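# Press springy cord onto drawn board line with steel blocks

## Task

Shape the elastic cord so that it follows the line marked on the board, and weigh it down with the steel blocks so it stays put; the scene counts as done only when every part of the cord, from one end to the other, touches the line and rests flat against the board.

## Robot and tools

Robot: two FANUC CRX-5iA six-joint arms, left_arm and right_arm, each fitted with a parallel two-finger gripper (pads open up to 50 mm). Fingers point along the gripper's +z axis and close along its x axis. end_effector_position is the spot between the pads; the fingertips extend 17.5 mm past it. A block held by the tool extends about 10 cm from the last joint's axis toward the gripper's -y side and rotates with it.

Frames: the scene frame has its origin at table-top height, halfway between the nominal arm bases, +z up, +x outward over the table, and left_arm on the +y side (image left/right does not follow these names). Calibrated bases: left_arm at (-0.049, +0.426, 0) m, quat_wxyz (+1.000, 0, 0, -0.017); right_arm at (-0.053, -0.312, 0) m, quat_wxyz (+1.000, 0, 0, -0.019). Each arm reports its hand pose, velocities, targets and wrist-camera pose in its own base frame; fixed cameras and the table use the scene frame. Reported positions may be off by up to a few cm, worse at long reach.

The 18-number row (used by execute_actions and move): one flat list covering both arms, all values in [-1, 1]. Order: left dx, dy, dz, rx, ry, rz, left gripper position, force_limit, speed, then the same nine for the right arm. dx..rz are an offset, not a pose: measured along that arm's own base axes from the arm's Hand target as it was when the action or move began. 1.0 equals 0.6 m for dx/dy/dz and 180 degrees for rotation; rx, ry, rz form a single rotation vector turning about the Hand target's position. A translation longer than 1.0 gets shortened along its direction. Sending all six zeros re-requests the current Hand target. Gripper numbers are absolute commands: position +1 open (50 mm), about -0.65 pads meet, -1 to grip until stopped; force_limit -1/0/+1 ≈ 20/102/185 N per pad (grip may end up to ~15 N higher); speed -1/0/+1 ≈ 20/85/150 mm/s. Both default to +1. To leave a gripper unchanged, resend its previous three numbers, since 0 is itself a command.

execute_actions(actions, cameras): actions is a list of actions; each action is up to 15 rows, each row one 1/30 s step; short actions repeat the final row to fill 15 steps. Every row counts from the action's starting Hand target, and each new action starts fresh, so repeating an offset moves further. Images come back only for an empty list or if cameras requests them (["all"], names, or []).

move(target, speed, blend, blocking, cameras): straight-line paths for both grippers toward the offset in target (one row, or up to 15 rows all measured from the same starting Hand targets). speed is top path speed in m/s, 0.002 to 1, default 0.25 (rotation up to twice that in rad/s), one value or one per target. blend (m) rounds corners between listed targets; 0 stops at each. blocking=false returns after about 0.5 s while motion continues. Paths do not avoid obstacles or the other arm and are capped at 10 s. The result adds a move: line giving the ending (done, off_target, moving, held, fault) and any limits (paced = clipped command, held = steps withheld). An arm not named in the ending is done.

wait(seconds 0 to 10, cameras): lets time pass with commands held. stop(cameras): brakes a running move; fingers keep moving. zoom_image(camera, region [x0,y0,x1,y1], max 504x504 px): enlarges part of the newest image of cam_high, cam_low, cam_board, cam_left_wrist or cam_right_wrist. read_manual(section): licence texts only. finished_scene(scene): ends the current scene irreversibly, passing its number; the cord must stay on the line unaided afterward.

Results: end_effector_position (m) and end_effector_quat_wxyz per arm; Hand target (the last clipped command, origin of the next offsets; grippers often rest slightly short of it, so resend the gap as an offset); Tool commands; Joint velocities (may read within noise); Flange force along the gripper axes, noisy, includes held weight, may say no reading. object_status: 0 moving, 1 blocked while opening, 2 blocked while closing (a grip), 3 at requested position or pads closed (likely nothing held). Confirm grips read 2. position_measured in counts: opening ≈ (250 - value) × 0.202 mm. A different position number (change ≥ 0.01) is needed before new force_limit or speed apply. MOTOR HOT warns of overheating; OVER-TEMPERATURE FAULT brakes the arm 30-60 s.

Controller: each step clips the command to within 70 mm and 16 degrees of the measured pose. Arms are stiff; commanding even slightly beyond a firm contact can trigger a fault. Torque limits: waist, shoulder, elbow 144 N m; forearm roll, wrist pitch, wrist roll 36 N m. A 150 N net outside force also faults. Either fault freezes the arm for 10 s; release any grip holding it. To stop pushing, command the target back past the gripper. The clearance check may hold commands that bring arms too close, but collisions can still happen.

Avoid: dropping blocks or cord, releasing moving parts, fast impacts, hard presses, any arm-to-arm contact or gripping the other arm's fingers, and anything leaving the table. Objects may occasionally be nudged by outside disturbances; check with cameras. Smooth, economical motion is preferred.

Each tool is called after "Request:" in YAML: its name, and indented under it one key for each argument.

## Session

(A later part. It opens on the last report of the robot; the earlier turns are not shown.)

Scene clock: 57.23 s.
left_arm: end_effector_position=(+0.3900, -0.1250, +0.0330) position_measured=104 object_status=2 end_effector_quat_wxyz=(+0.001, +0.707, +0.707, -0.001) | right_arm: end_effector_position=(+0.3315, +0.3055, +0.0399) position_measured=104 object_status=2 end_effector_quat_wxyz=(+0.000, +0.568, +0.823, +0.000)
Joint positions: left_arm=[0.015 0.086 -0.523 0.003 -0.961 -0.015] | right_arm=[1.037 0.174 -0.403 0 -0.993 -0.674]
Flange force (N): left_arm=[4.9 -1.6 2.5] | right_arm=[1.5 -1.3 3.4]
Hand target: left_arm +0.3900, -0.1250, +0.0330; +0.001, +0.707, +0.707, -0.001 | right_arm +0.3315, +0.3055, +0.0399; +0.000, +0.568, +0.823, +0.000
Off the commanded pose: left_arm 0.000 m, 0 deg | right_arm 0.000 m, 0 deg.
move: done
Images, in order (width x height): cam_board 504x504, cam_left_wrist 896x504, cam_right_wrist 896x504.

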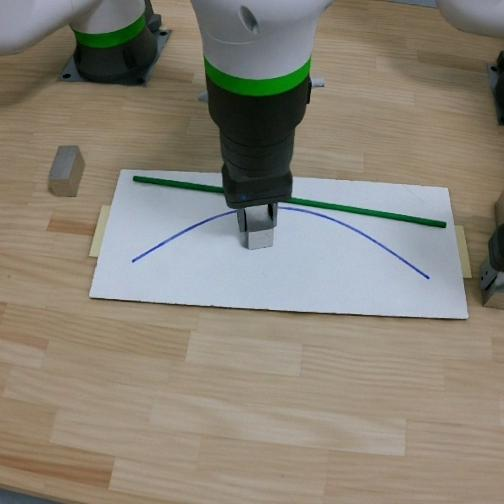

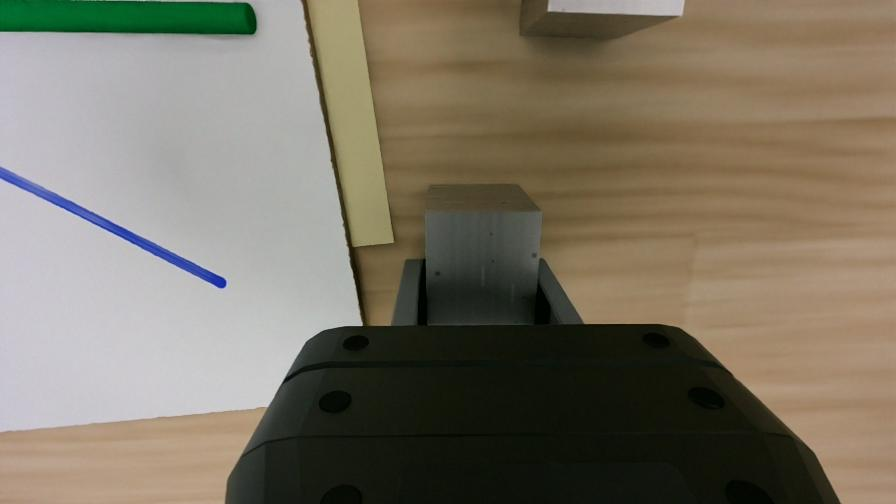

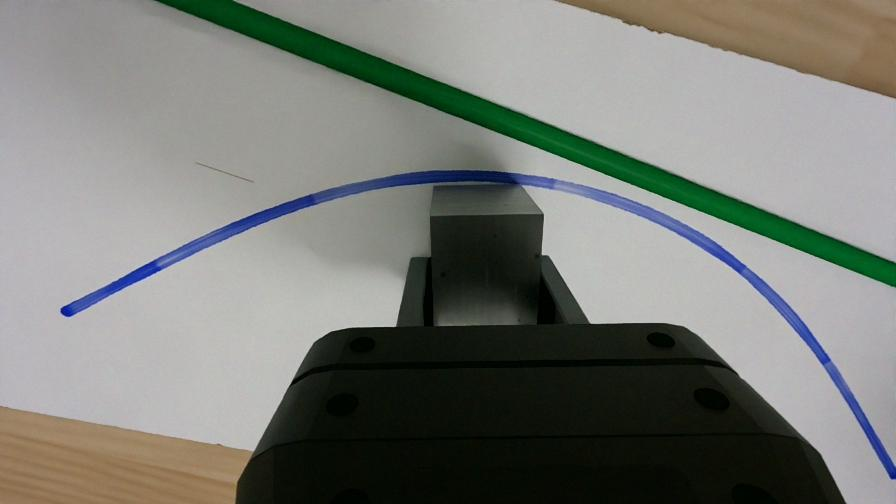

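Request:
move:
  target:
    - [0,0,0.1,0,0,0,-1,-0.5,-0.5,0.0015,0.0006,-0.0018,0,0,0,-1,-0.5,-0.5]
    - [0,0,0.1,0,0,0,-1,-0.5,-0.5,0.0015,0.0006,-0.0018,0,0,0,0.75,-0.5,-0.9]
    - [0,0,0.1,0,0,0,-1,-0.5,-0.5,0.0015,0.0006,0.2,0,0,0,0.75,-0.5,-0.9]
    - [-0.0448,-0.3795,0.0617,0,0,-0.0694,-1,-0.5,-0.5,-0.0742,-0.4542,0.1335,0,0,-0.0744,0.75,-0.5,-0.9]
  speed: [0.03,0.03,0.15,0.2]
  cameras: ["cam_board","cam_left_wrist","cam_right_wrist"]

Scene clock: 66.33 s.
left_arm: end_effector_position=(+0.3632, -0.3526, +0.0700) position_measured=104 object_status=2 end_effector_quat_wxyz=(+0.001, +0.780, +0.626, -0.001) | right_arm: end_effector_position=(+0.2870, +0.0330, +0.1200) position_measured=41 object_status=3 end_effector_quat_wxyz=(+0.000, +0.660, +0.751, +0.000)
Joint positions: left_arm=[-0.51 0.262 -0.213 0.002 -1.095 0.291] | right_arm=[0.581 -0.379 -0.689 -0.001 -1.26 -0.451]
Flange force (N): left_arm=[4.6 -0.4 2.9] | right_arm=[4.0 -0.6 -1.0]
Hand target: left_arm +0.3632, -0.3527, +0.0700; +0.001, +0.780, +0.626, -0.001 | right_arm +0.2870, +0.0330, +0.1200; +0.000, +0.660, +0.751, +0.000
Off the commanded pose: left_arm 0.000 m, 0 deg | right_arm 0.000 m, 0 deg.
move: done
Images, in order (width x height): cam_board 504x504, cam_left_wrist 896x504, cam_right_wrist 896x504.

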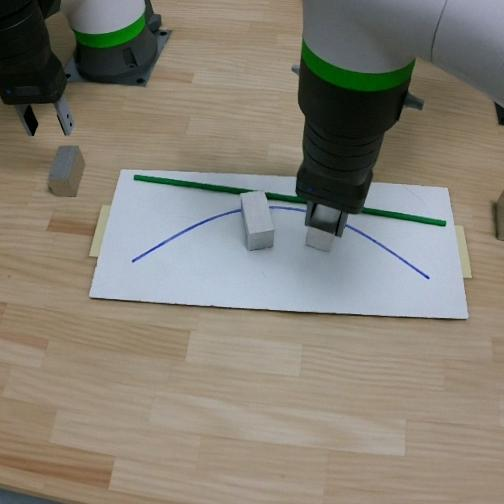

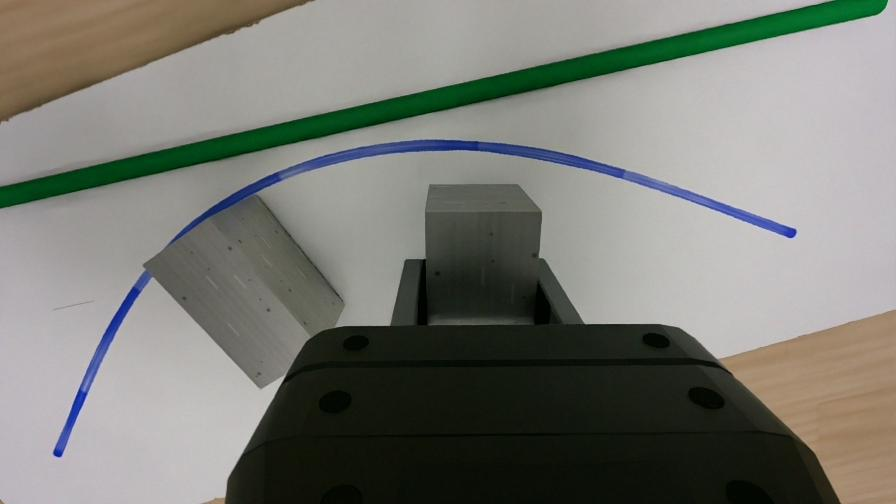

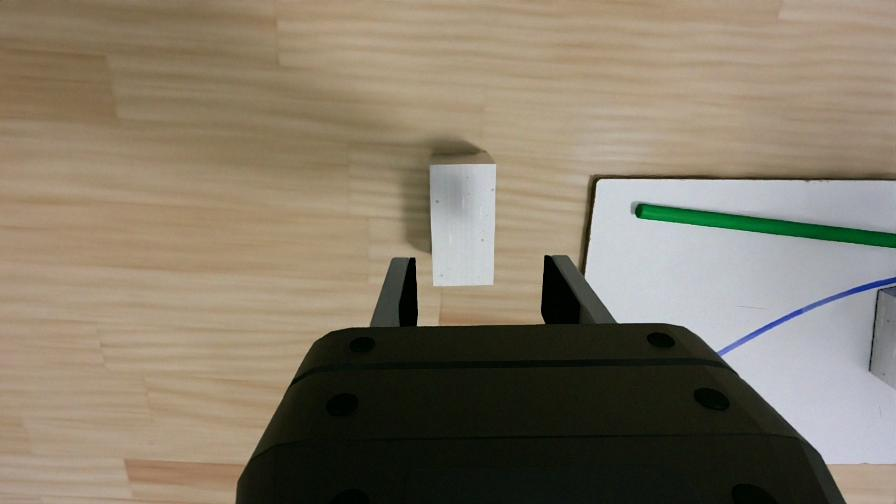

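Request:
move:
  target:
    - [-0.011,-0.0112,-0.048,0,0,-0.022,-1,-0.5,-0.5,0,0,-0.1,0,0,0,0.75,-0.5,-0.9]
    - [-0.011,-0.0112,-0.051,0,0,-0.022,-1,-0.5,-0.5,0,0,-0.145,0,0,0,0.75,-0.5,-0.9]
    - [-0.011,-0.0112,-0.051,0,0,-0.022,-1,-0.5,-0.5,0,0,-0.145,0,0,0,-1,-0.5,-0.5]
  speed: [0.1,0.04,0.03]
  cameras: ["cam_left_wrist"]

Scene clock: 70.60 s.
left_arm: end_effector_position=(+0.3566, -0.3594, +0.0394) position_measured=104 object_status=2 end_effector_quat_wxyz=(+0.001, +0.801, +0.599, -0.001) | right_arm: end_effector_position=(+0.2870, +0.0330, +0.0330) position_measured=104 object_status=2 end_effector_quat_wxyz=(+0.000, +0.660, +0.751, +0.000)
Joint positions: left_arm=[-0.528 0.3 -0.246 0.002 -1.025 0.241] | right_arm=[0.58 -0.253 -0.829 -0.001 -0.993 -0.451]
Flange force (N): left_arm=[9.9 -4.7 -13.4] | right_arm=[1.7 -1.8 -2.9]
Hand target: left_arm +0.3566, -0.3594, +0.0394; +0.001, +0.801, +0.599, -0.001 | right_arm +0.2870, +0.0330, +0.0330; +0.000, +0.660, +0.751, +0.000
Off the commanded pose: left_arm 0.000 m, 0 deg | right_arm 0.000 m, 0 deg.
move: done
Images, in order (width x height): cam_left_wrist 896x504.

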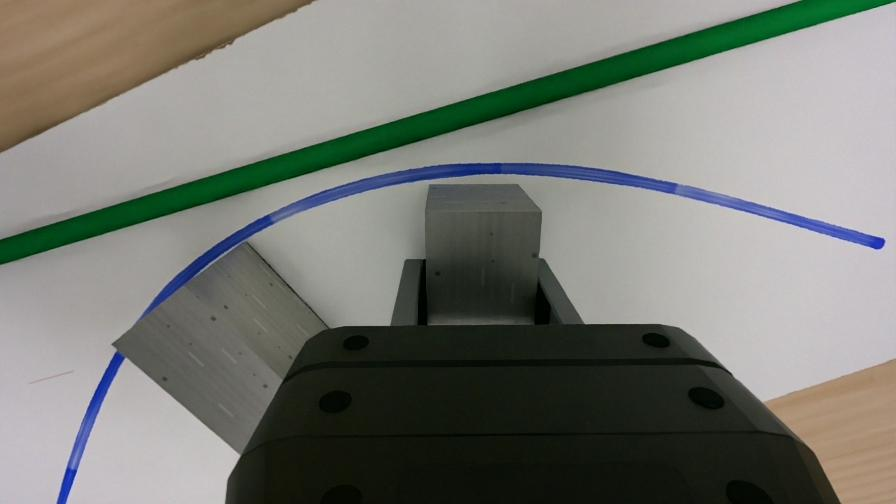

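Request:
move:
  target:
    - [-0.0003,0,0.0003,0,0,0,0.75,-0.5,-0.9,0,0,0,0,0,0,-1,-0.5,-0.5]
    - [0,0,0.12,0,0,0,0.75,-0.5,-0.9,0,0,0.145,0,0,0,-1,-0.5,-0.5]
    - [-0.0827,0.324,0.1343,0,0,0.093,-1,-0.9,0,-0.1,0.1677,0.145,0,0,0.209,-1,-0.5,-0.5]
    - [-0.0827,0.324,-0.0157,0,0,0.093,-1,-0.9,0,-0.1,0.1677,0.145,0,0,0.209,-1,-0.5,-0.5]
  speed: [0.05,0.1,0.2,0.08]
  cameras: ["cam_board","cam_left_wrist","cam_right_wrist"]

Scene clock: 80.40 s.
left_arm: end_effector_position=(+0.3070, -0.1650, +0.0300) position_measured=251 object_status=3 end_effector_quat_wxyz=(+0.001, +0.705, +0.709, -0.001) | right_arm: end_effector_position=(+0.2270, +0.1336, +0.1200) position_measured=104 object_status=2 end_effector_quat_wxyz=(+0.000, +0.382, +0.924, +0.000)
Joint positions: left_arm=[-0.109 -0.067 -0.687 0.003 -0.95 0.113] | right_arm=[1.047 -0.468 -0.742 -0.001 -1.296 -0.261]
Flange force (N): left_arm=[6.3 -1.6 -2.9] | right_arm=[4.3 -0.2 4.1]
Hand target: left_arm +0.3069, -0.1650, +0.0300; +0.001, +0.705, +0.709, -0.001 | right_arm +0.2270, +0.1336, +0.1200; +0.000, +0.382, +0.924, +0.000
Off the commanded pose: left_arm 0.000 m, 0 deg | right_arm 0.000 m, 0 deg.
move: done
Images, in order (width x height): cam_board 504x504, cam_left_wrist 896x504, cam_right_wrist 896x504.

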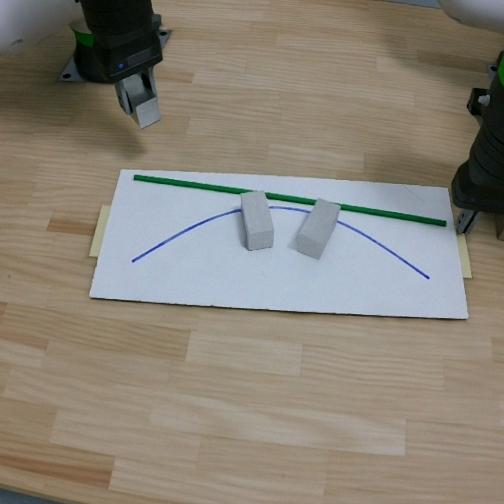

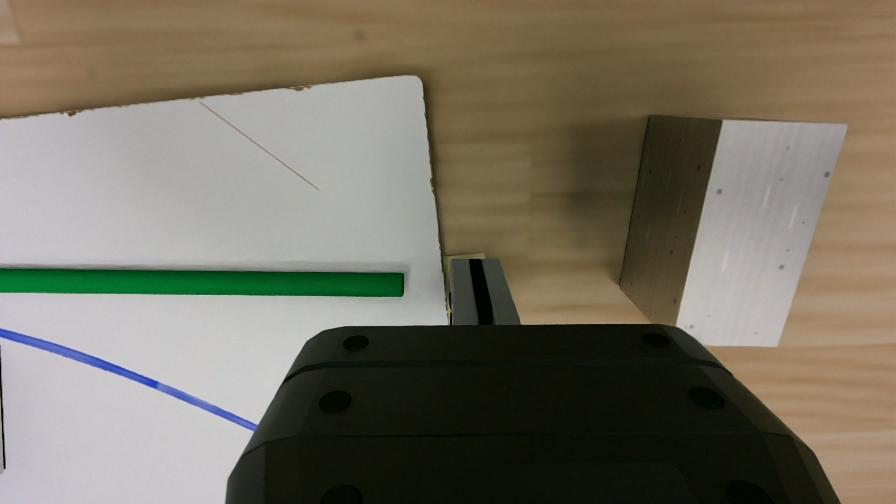

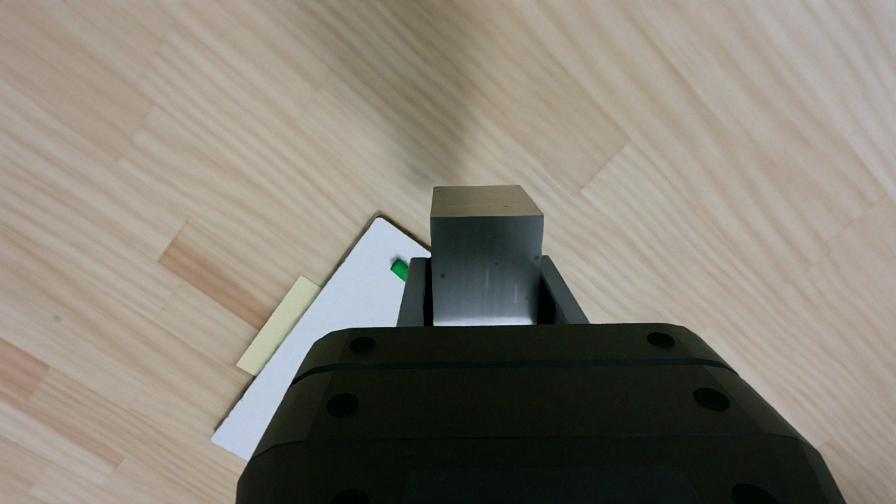

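Request:
move:
  target:
    - [0,-0.0367,0,0,0,0,-1,-0.9,0,0,0,0,0,0,0,-1,-0.5,-0.5]
    - [0,-0.01,0.01,0,0,0,-1,-0.9,0,0,0,0,0,0,0,-1,-0.5,-0.5]
    - [0,0,0.12,0,0,0,0.75,-0.5,0,0,0,0,0,0,0,-1,-0.5,-0.5]
    - [-0.0417,0.1183,0.12,0,0,0.0,0.75,-0.5,0,0,0,0,0,0,0,-1,-0.5,-0.5]
    - [-0.0417,0.1183,0.005,0,0,0.0,-1,-0.5,-0.5,0,0,-0.1325,0,0,0,-1,-0.5,-0.5]
    - [-0.0417,0.1183,0.15,0,0,0.0,-1,-0.5,-0.5,0,0,-0.1325,0,0,0,-1,-0.5,-0.5]
  speed: [0.03,0.06,0.1,0.15,0.06,0.1]
  cameras: ["cam_board","cam_left_wrist","cam_right_wrist"]

Scene clock: 89.13 s.
left_arm: end_effector_position=(+0.2819, -0.0940, +0.1200) position_measured=104 object_status=2 end_effector_quat_wxyz=(+0.001, +0.705, +0.709, -0.001) | right_arm: end_effector_position=(+0.2270, +0.1336, +0.0405) position_measured=104 object_status=2 end_effector_quat_wxyz=(+0.000, +0.382, +0.924, +0.000)
Joint positions: left_arm=[0.133 -0.352 -0.673 0.002 -1.25 -0.128] | right_arm=[1.047 -0.359 -0.879 -0.001 -1.05 -0.261]
Flange force (N): left_arm=[8.4 -4.9 3.7] | right_arm=[3.1 1.0 5.3]
Hand target: left_arm +0.2819, -0.0940, +0.1200; +0.001, +0.705, +0.709, -0.001 | right_arm +0.2270, +0.1336, +0.0405; +0.000, +0.382, +0.924, +0.000
Off the commanded pose: left_arm 0.000 m, 0 deg | right_arm 0.000 m, 0 deg.
move: done
Images, in order (width x height): cam_board 504x504, cam_left_wrist 896x504, cam_right_wrist 896x504.

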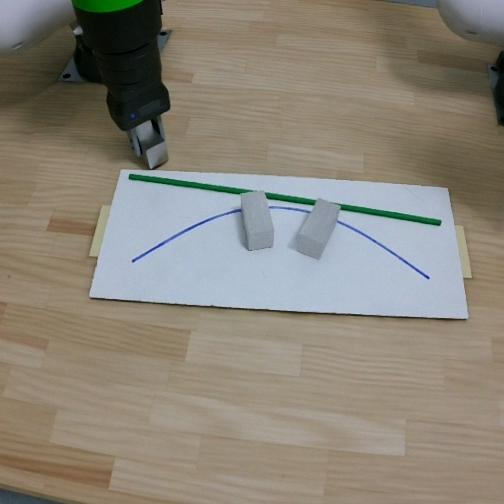

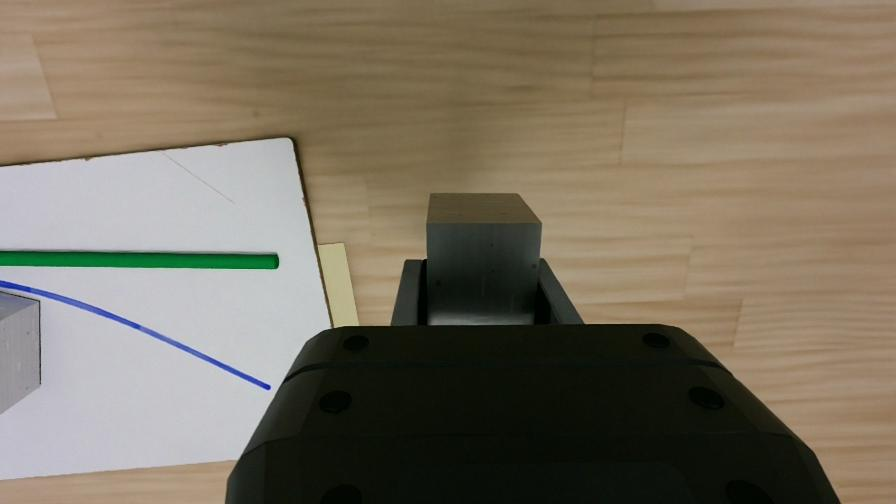

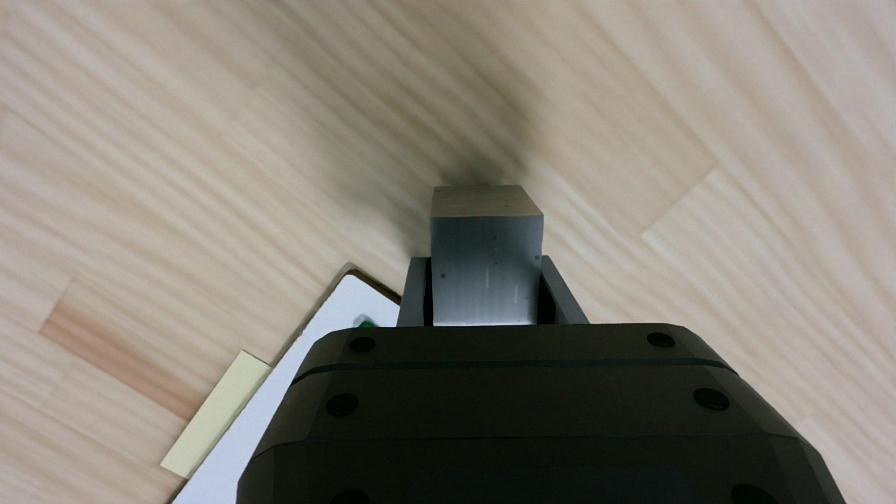

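Request:
move:
  target:
    - [-0.0422,-0.2095,0,0,0,-0.1656,-1,-0.5,-0.5,0,0,0,0,0,0,-1,-0.5,-0.5]
    - [-0.0422,-0.2095,-0.1325,0,0,-0.1656,-1,-0.5,-0.5,0,0,0,0,0,0,-1,-0.5,-0.5]
    - [0.0373,-0.2005,-0.1325,0,0,-0.1656,-1,-0.5,-0.5,0.1182,0.0147,0,0,0,0,-1,-0.5,-0.5]
  speed: [0.15,0.08,0.03]
  cameras: ["cam_board","cam_left_wrist","cam_right_wrist"]

Scene clock: 96.87 s.
left_arm: end_effector_position=(+0.3043, -0.2143, +0.0405) position_measured=104 object_status=2 end_effector_quat_wxyz=(+0.001, +0.864, +0.504, -0.001) | right_arm: end_effector_position=(+0.2979, +0.1424, +0.0405) position_measured=104 object_status=2 end_effector_quat_wxyz=(+0.000, +0.382, +0.924, +0.000)
Joint positions: left_arm=[-0.255 -0.02 -0.613 0.003 -0.978 -0.261] | right_arm=[0.85 -0.137 -0.718 -0.001 -0.989 -0.063]
Flange force (N): left_arm=[4.4 -3.6 2.2] | right_arm=[4.3 -1.2 3.8]
Hand target: left_arm +0.3043, -0.2143, +0.0405; +0.001, +0.864, +0.504, -0.001 | right_arm +0.2979, +0.1424, +0.0405; +0.000, +0.382, +0.924, +0.000
Off the commanded pose: left_arm 0.000 m, 0 deg | right_arm 0.000 m, 0 deg.
move: done
Images, in order (width x height): cam_board 504x504, cam_left_wrist 896x504, cam_right_wrist 896x504.

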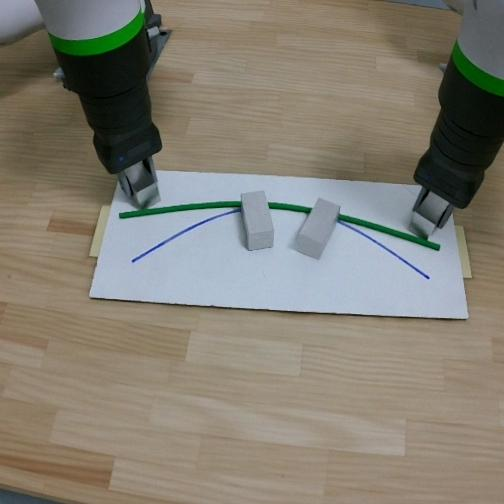

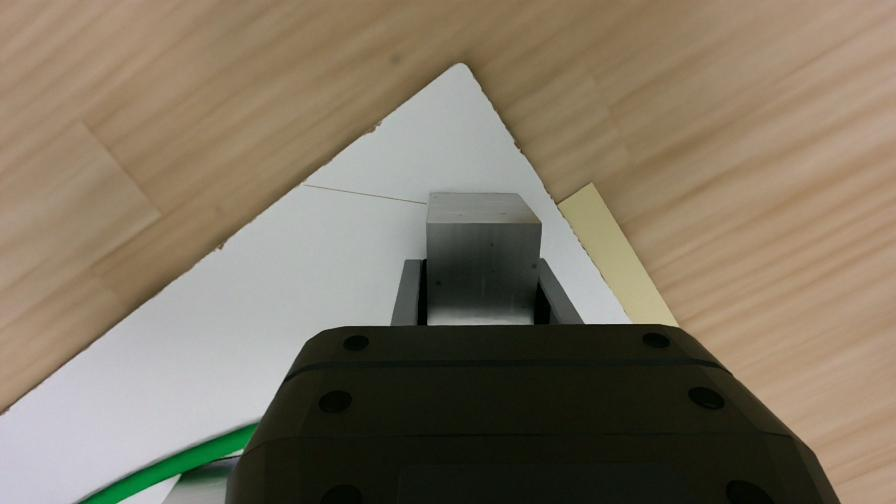

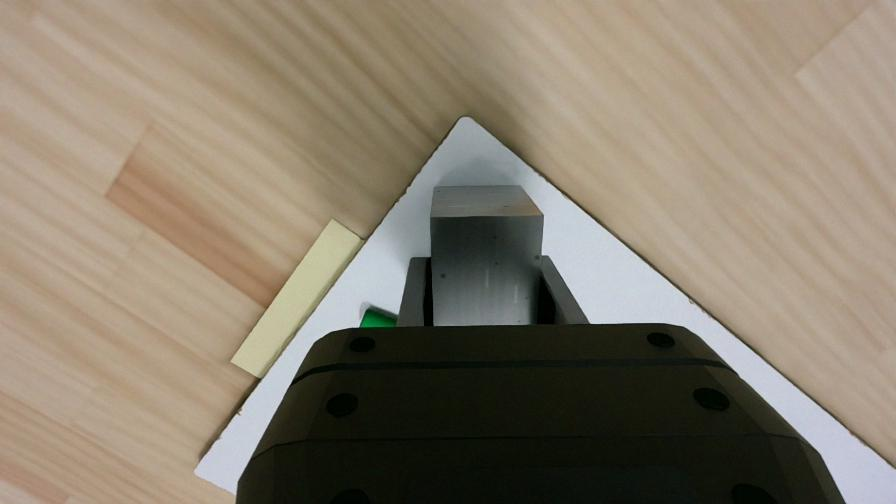

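Request:
move:
  target: [0.0795,0.009,0,0,0,0,-1,-0.5,-0.5,0.1182,0.0147,0,0,0,0,-1,-0.5,-0.5]
  speed: 0.03
  cameras: ["cam_board","cam_left_wrist","cam_right_wrist"]

Request:
zoom_image:
  camera: "cam_board"
  region: [90, 160, 470, 320]

Scene clock: 100.03 s.
left_arm: end_effector_position=(+0.3520, -0.2089, +0.0405) position_measured=104 object_status=2 end_effector_quat_wxyz=(+0.001, +0.864, +0.504, -0.001) | right_arm: end_effector_position=(+0.3688, +0.1512, +0.0405) position_measured=104 object_status=2 end_effector_quat_wxyz=(+0.000, +0.382, +0.924, +0.000)
Joint positions: left_arm=[-0.211 0.074 -0.515 0.003 -0.981 -0.305] | right_arm=[0.721 0.048 -0.542 -0.001 -0.98 0.066]
Flange force (N): left_arm=[4.0 -4.0 2.8] | right_arm=[3.4 -1.2 4.0]
Hand target: left_arm +0.3520, -0.2089, +0.0405; +0.001, +0.864, +0.504, -0.001 | right_arm +0.3688, +0.1512, +0.0405; +0.000, +0.382, +0.924, +0.000
Off the commanded pose: left_arm 0.000 m, 0 deg | right_arm 0.000 m, 0 deg.
move: done
Images, in order (width x height): cam_board 504x504, cam_left_wrist 896x504, cam_right_wrist 896x504.

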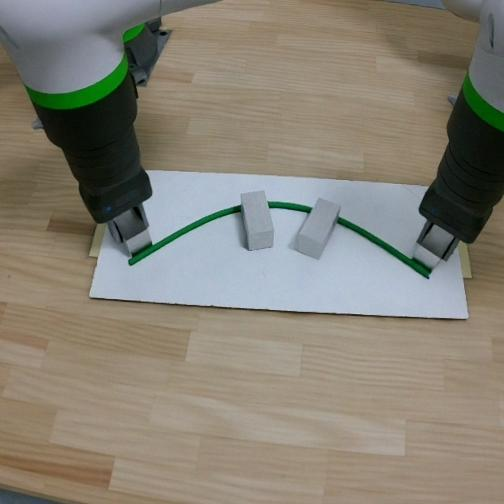

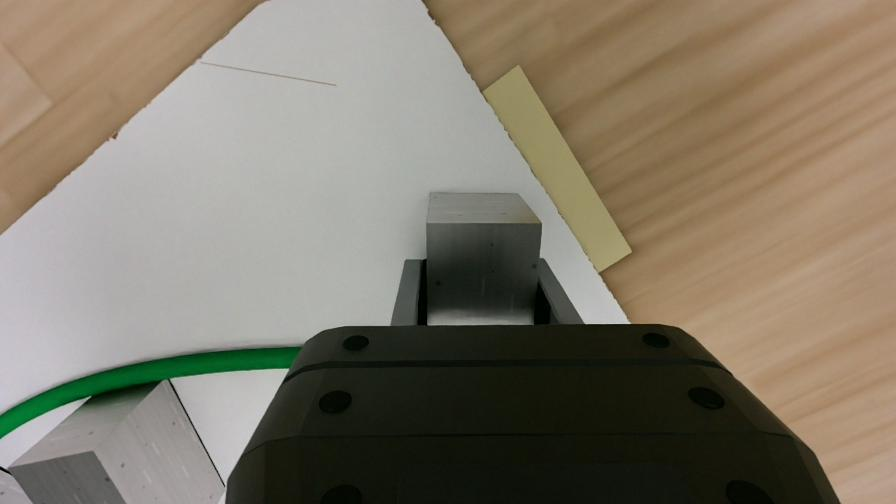

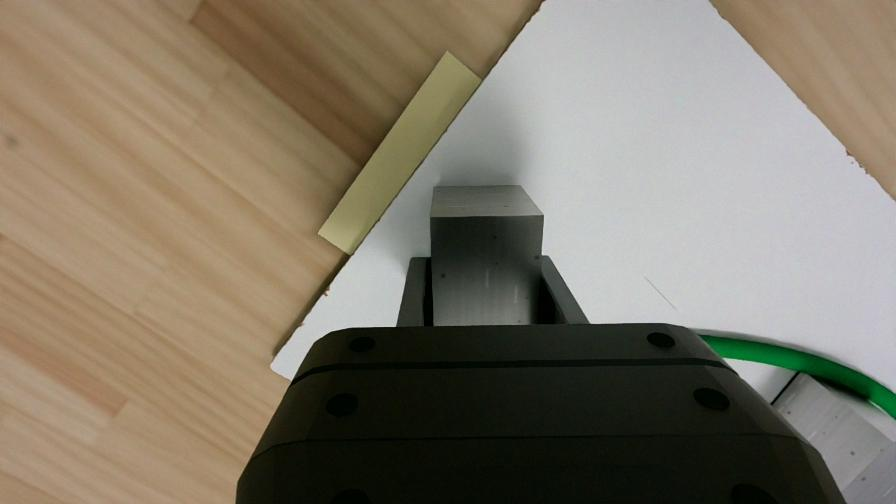

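Scaled by 1.326.

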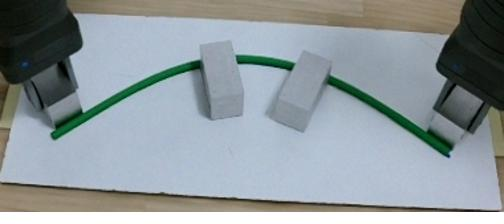

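Request:
move:
  target:
    - [0,0,-0.0015,0,0,0,-1,-0.5,-0.5,0,0,-0.0025,0,0,0,-1,-0.5,-0.5]
    - [0,0,-0.0015,0,0,0,0.75,-0.5,-0.95,0,0,-0.0025,0,0,0,0.75,-0.5,-0.95]
    - [0,0,0.1,0,0,0,0.75,-0.5,-0.95,0,0,0.1,0,0,0,0.75,-0.5,-0.95]
    - [-0.2,0.06,0.2,0,0,0,0.75,-0.5,-0.95,-0.2,-0.06,0.2,0,0,0,0.75,-0.5,-0.95]
  speed: [0.02,0.03,0.08,0.25]
  cameras: ["cam_board","cam_left_wrist","cam_right_wrist"]

Request:
zoom_image:
  camera: "cam_board"
  region: [90, 160, 470, 320]

Request:
zoom_image:
  camera: "cam_board"
  region: [100, 190, 280, 290]

Request:
zoom_image:
  camera: "cam_board"
  region: [270, 190, 450, 290]

Scene clock: 104.93 s.
left_arm: end_effector_position=(+0.2320, -0.1729, +0.1605) position_measured=41 object_status=3 end_effector_quat_wxyz=(+0.001, +0.864, +0.504, -0.001) | right_arm: end_effector_position=(+0.2489, +0.1152, +0.1605) position_measured=41 object_status=3 end_effector_quat_wxyz=(+0.000, +0.382, +0.924, +0.000)
Joint positions: left_arm=[-0.172 -0.409 -0.611 0.002 -1.369 -0.343] | right_arm=[0.927 -0.459 -0.64 -0.001 -1.389 -0.141]
Flange force (N): left_arm=[5.9 -4.9 -1.4] | right_arm=[4.3 -1.7 -0.7]
Hand target: left_arm +0.2320, -0.1729, +0.1605; +0.001, +0.864, +0.504, -0.001 | right_arm +0.2488, +0.1152, +0.1605; +0.000, +0.382, +0.924, +0.000
Off the commanded pose: left_arm 0.000 m, 0 deg | right_arm 0.000 m, 0 deg.
move: done
Images, in order (width x height): cam_board 504x504, cam_left_wrist 896x504, cam_right_wrist 896x504.

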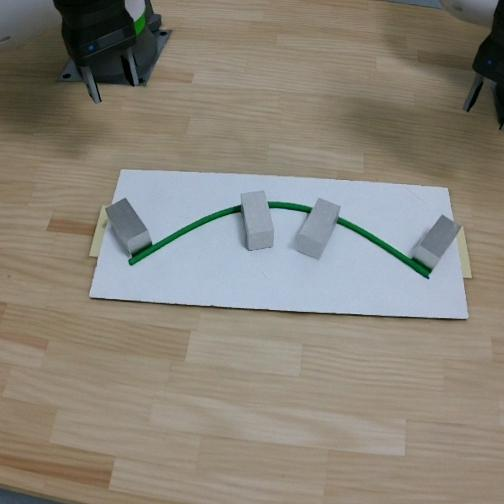

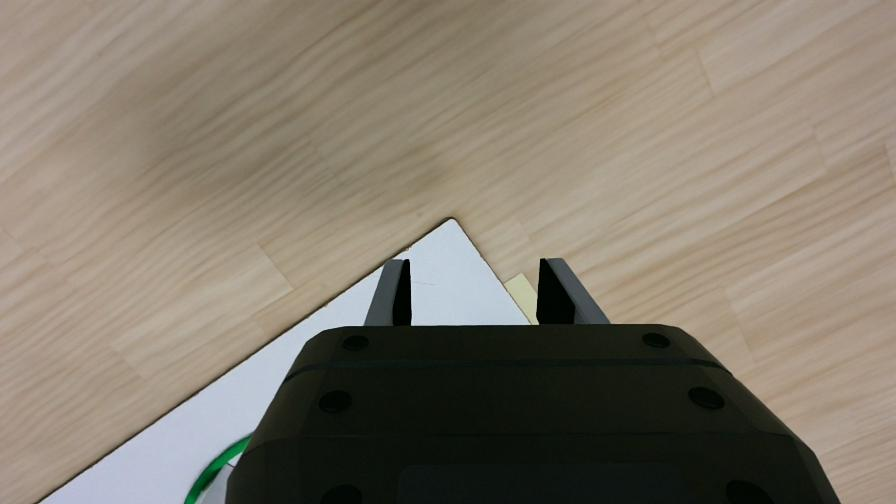

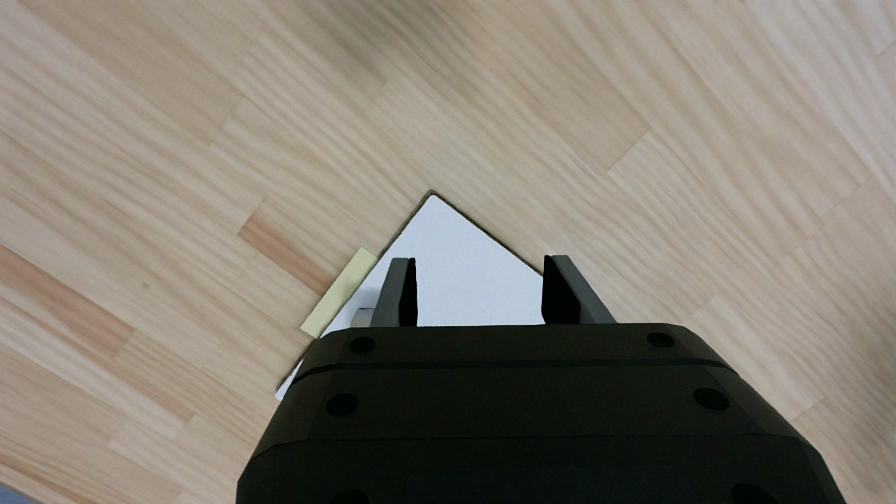

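Scaled by 1.326.

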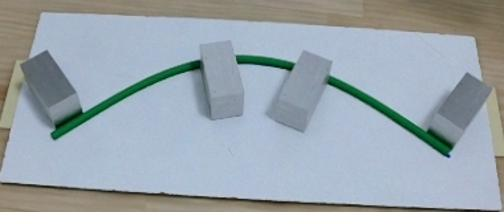

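Scaled by 2.800.

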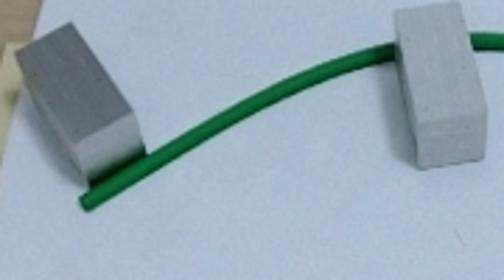

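Scaled by 2.800.

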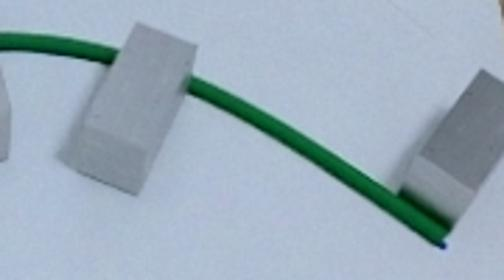

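Request:
move:
  target: [0.05,-0.3,0.1,0,0,0.2,0.75,-0.5,-0.95,0,0,0,0,0,0,0.75,-0.5,-0.95]
  cameras: ["cam_left_wrist"]

Request:
zoom_image:
  camera: "cam_left_wrist"
  region: [300, 100, 550, 250]

Request:
zoom_image:
  camera: "cam_left_wrist"
  region: [100, 120, 400, 330]

Request:
zoom_image:
  camera: "cam_left_wrist"
  region: [500, 120, 800, 330]

Scene clock: 107.73 s.
left_arm: end_effector_position=(+0.2620, -0.3529, +0.2205) position_measured=41 object_status=3 end_effector_quat_wxyz=(+0.001, +0.666, +0.746, -0.001) | right_arm: end_effector_position=(+0.2488, +0.1152, +0.1605) position_measured=41 object_status=3 end_effector_quat_wxyz=(+0.000, +0.382, +0.924, +0.000)
Joint positions: left_arm=[-0.631 -0.016 -0.156 0.001 -1.429 0.744] | right_arm=[0.927 -0.459 -0.64 -0.001 -1.389 -0.141]
Flange force (N): left_arm=[5.4 0.8 -0.8] | right_arm=[4.3 -1.0 -0.8]
Hand target: left_arm +0.2620, -0.3529, +0.2205; +0.001, +0.666, +0.746, -0.001 | right_arm +0.2488, +0.1152, +0.1605; +0.000, +0.382, +0.924, +0.000
Off the commanded pose: left_arm 0.000 m, 0 deg | right_arm 0.000 m, 0 deg.
move: done
Images, in order (width x height): cam_left_wrist 896x504.

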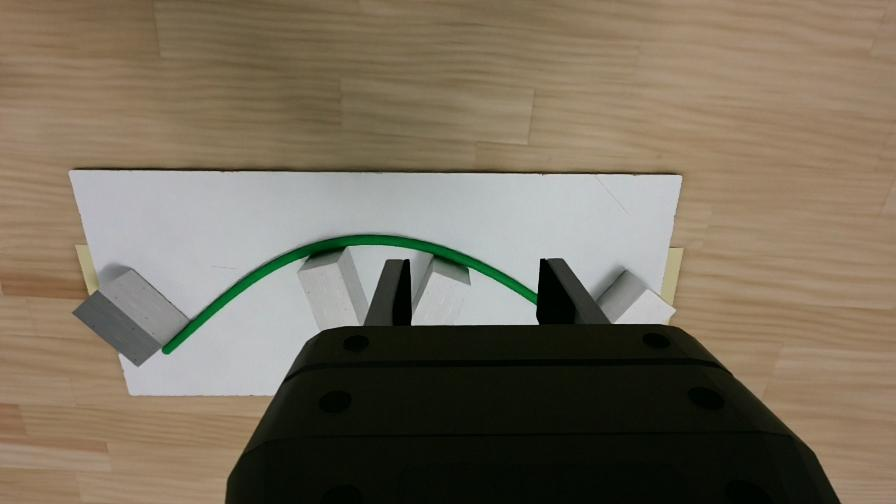

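Scaled by 2.016.

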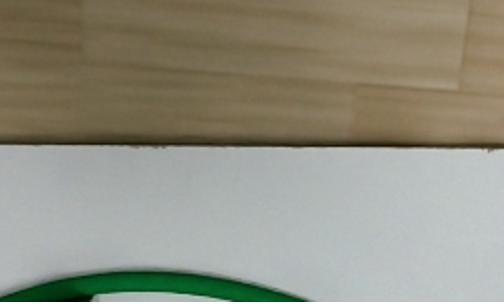

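Scaled by 1.680.

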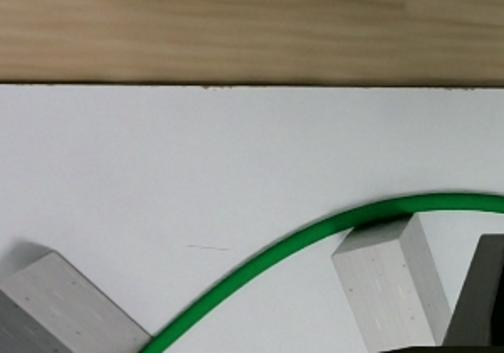

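Scaled by 1.680.

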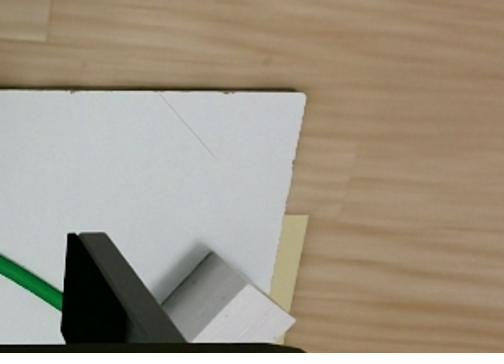

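Request:
finished_scene:
  scene: 1

The scene is finished: the task was done.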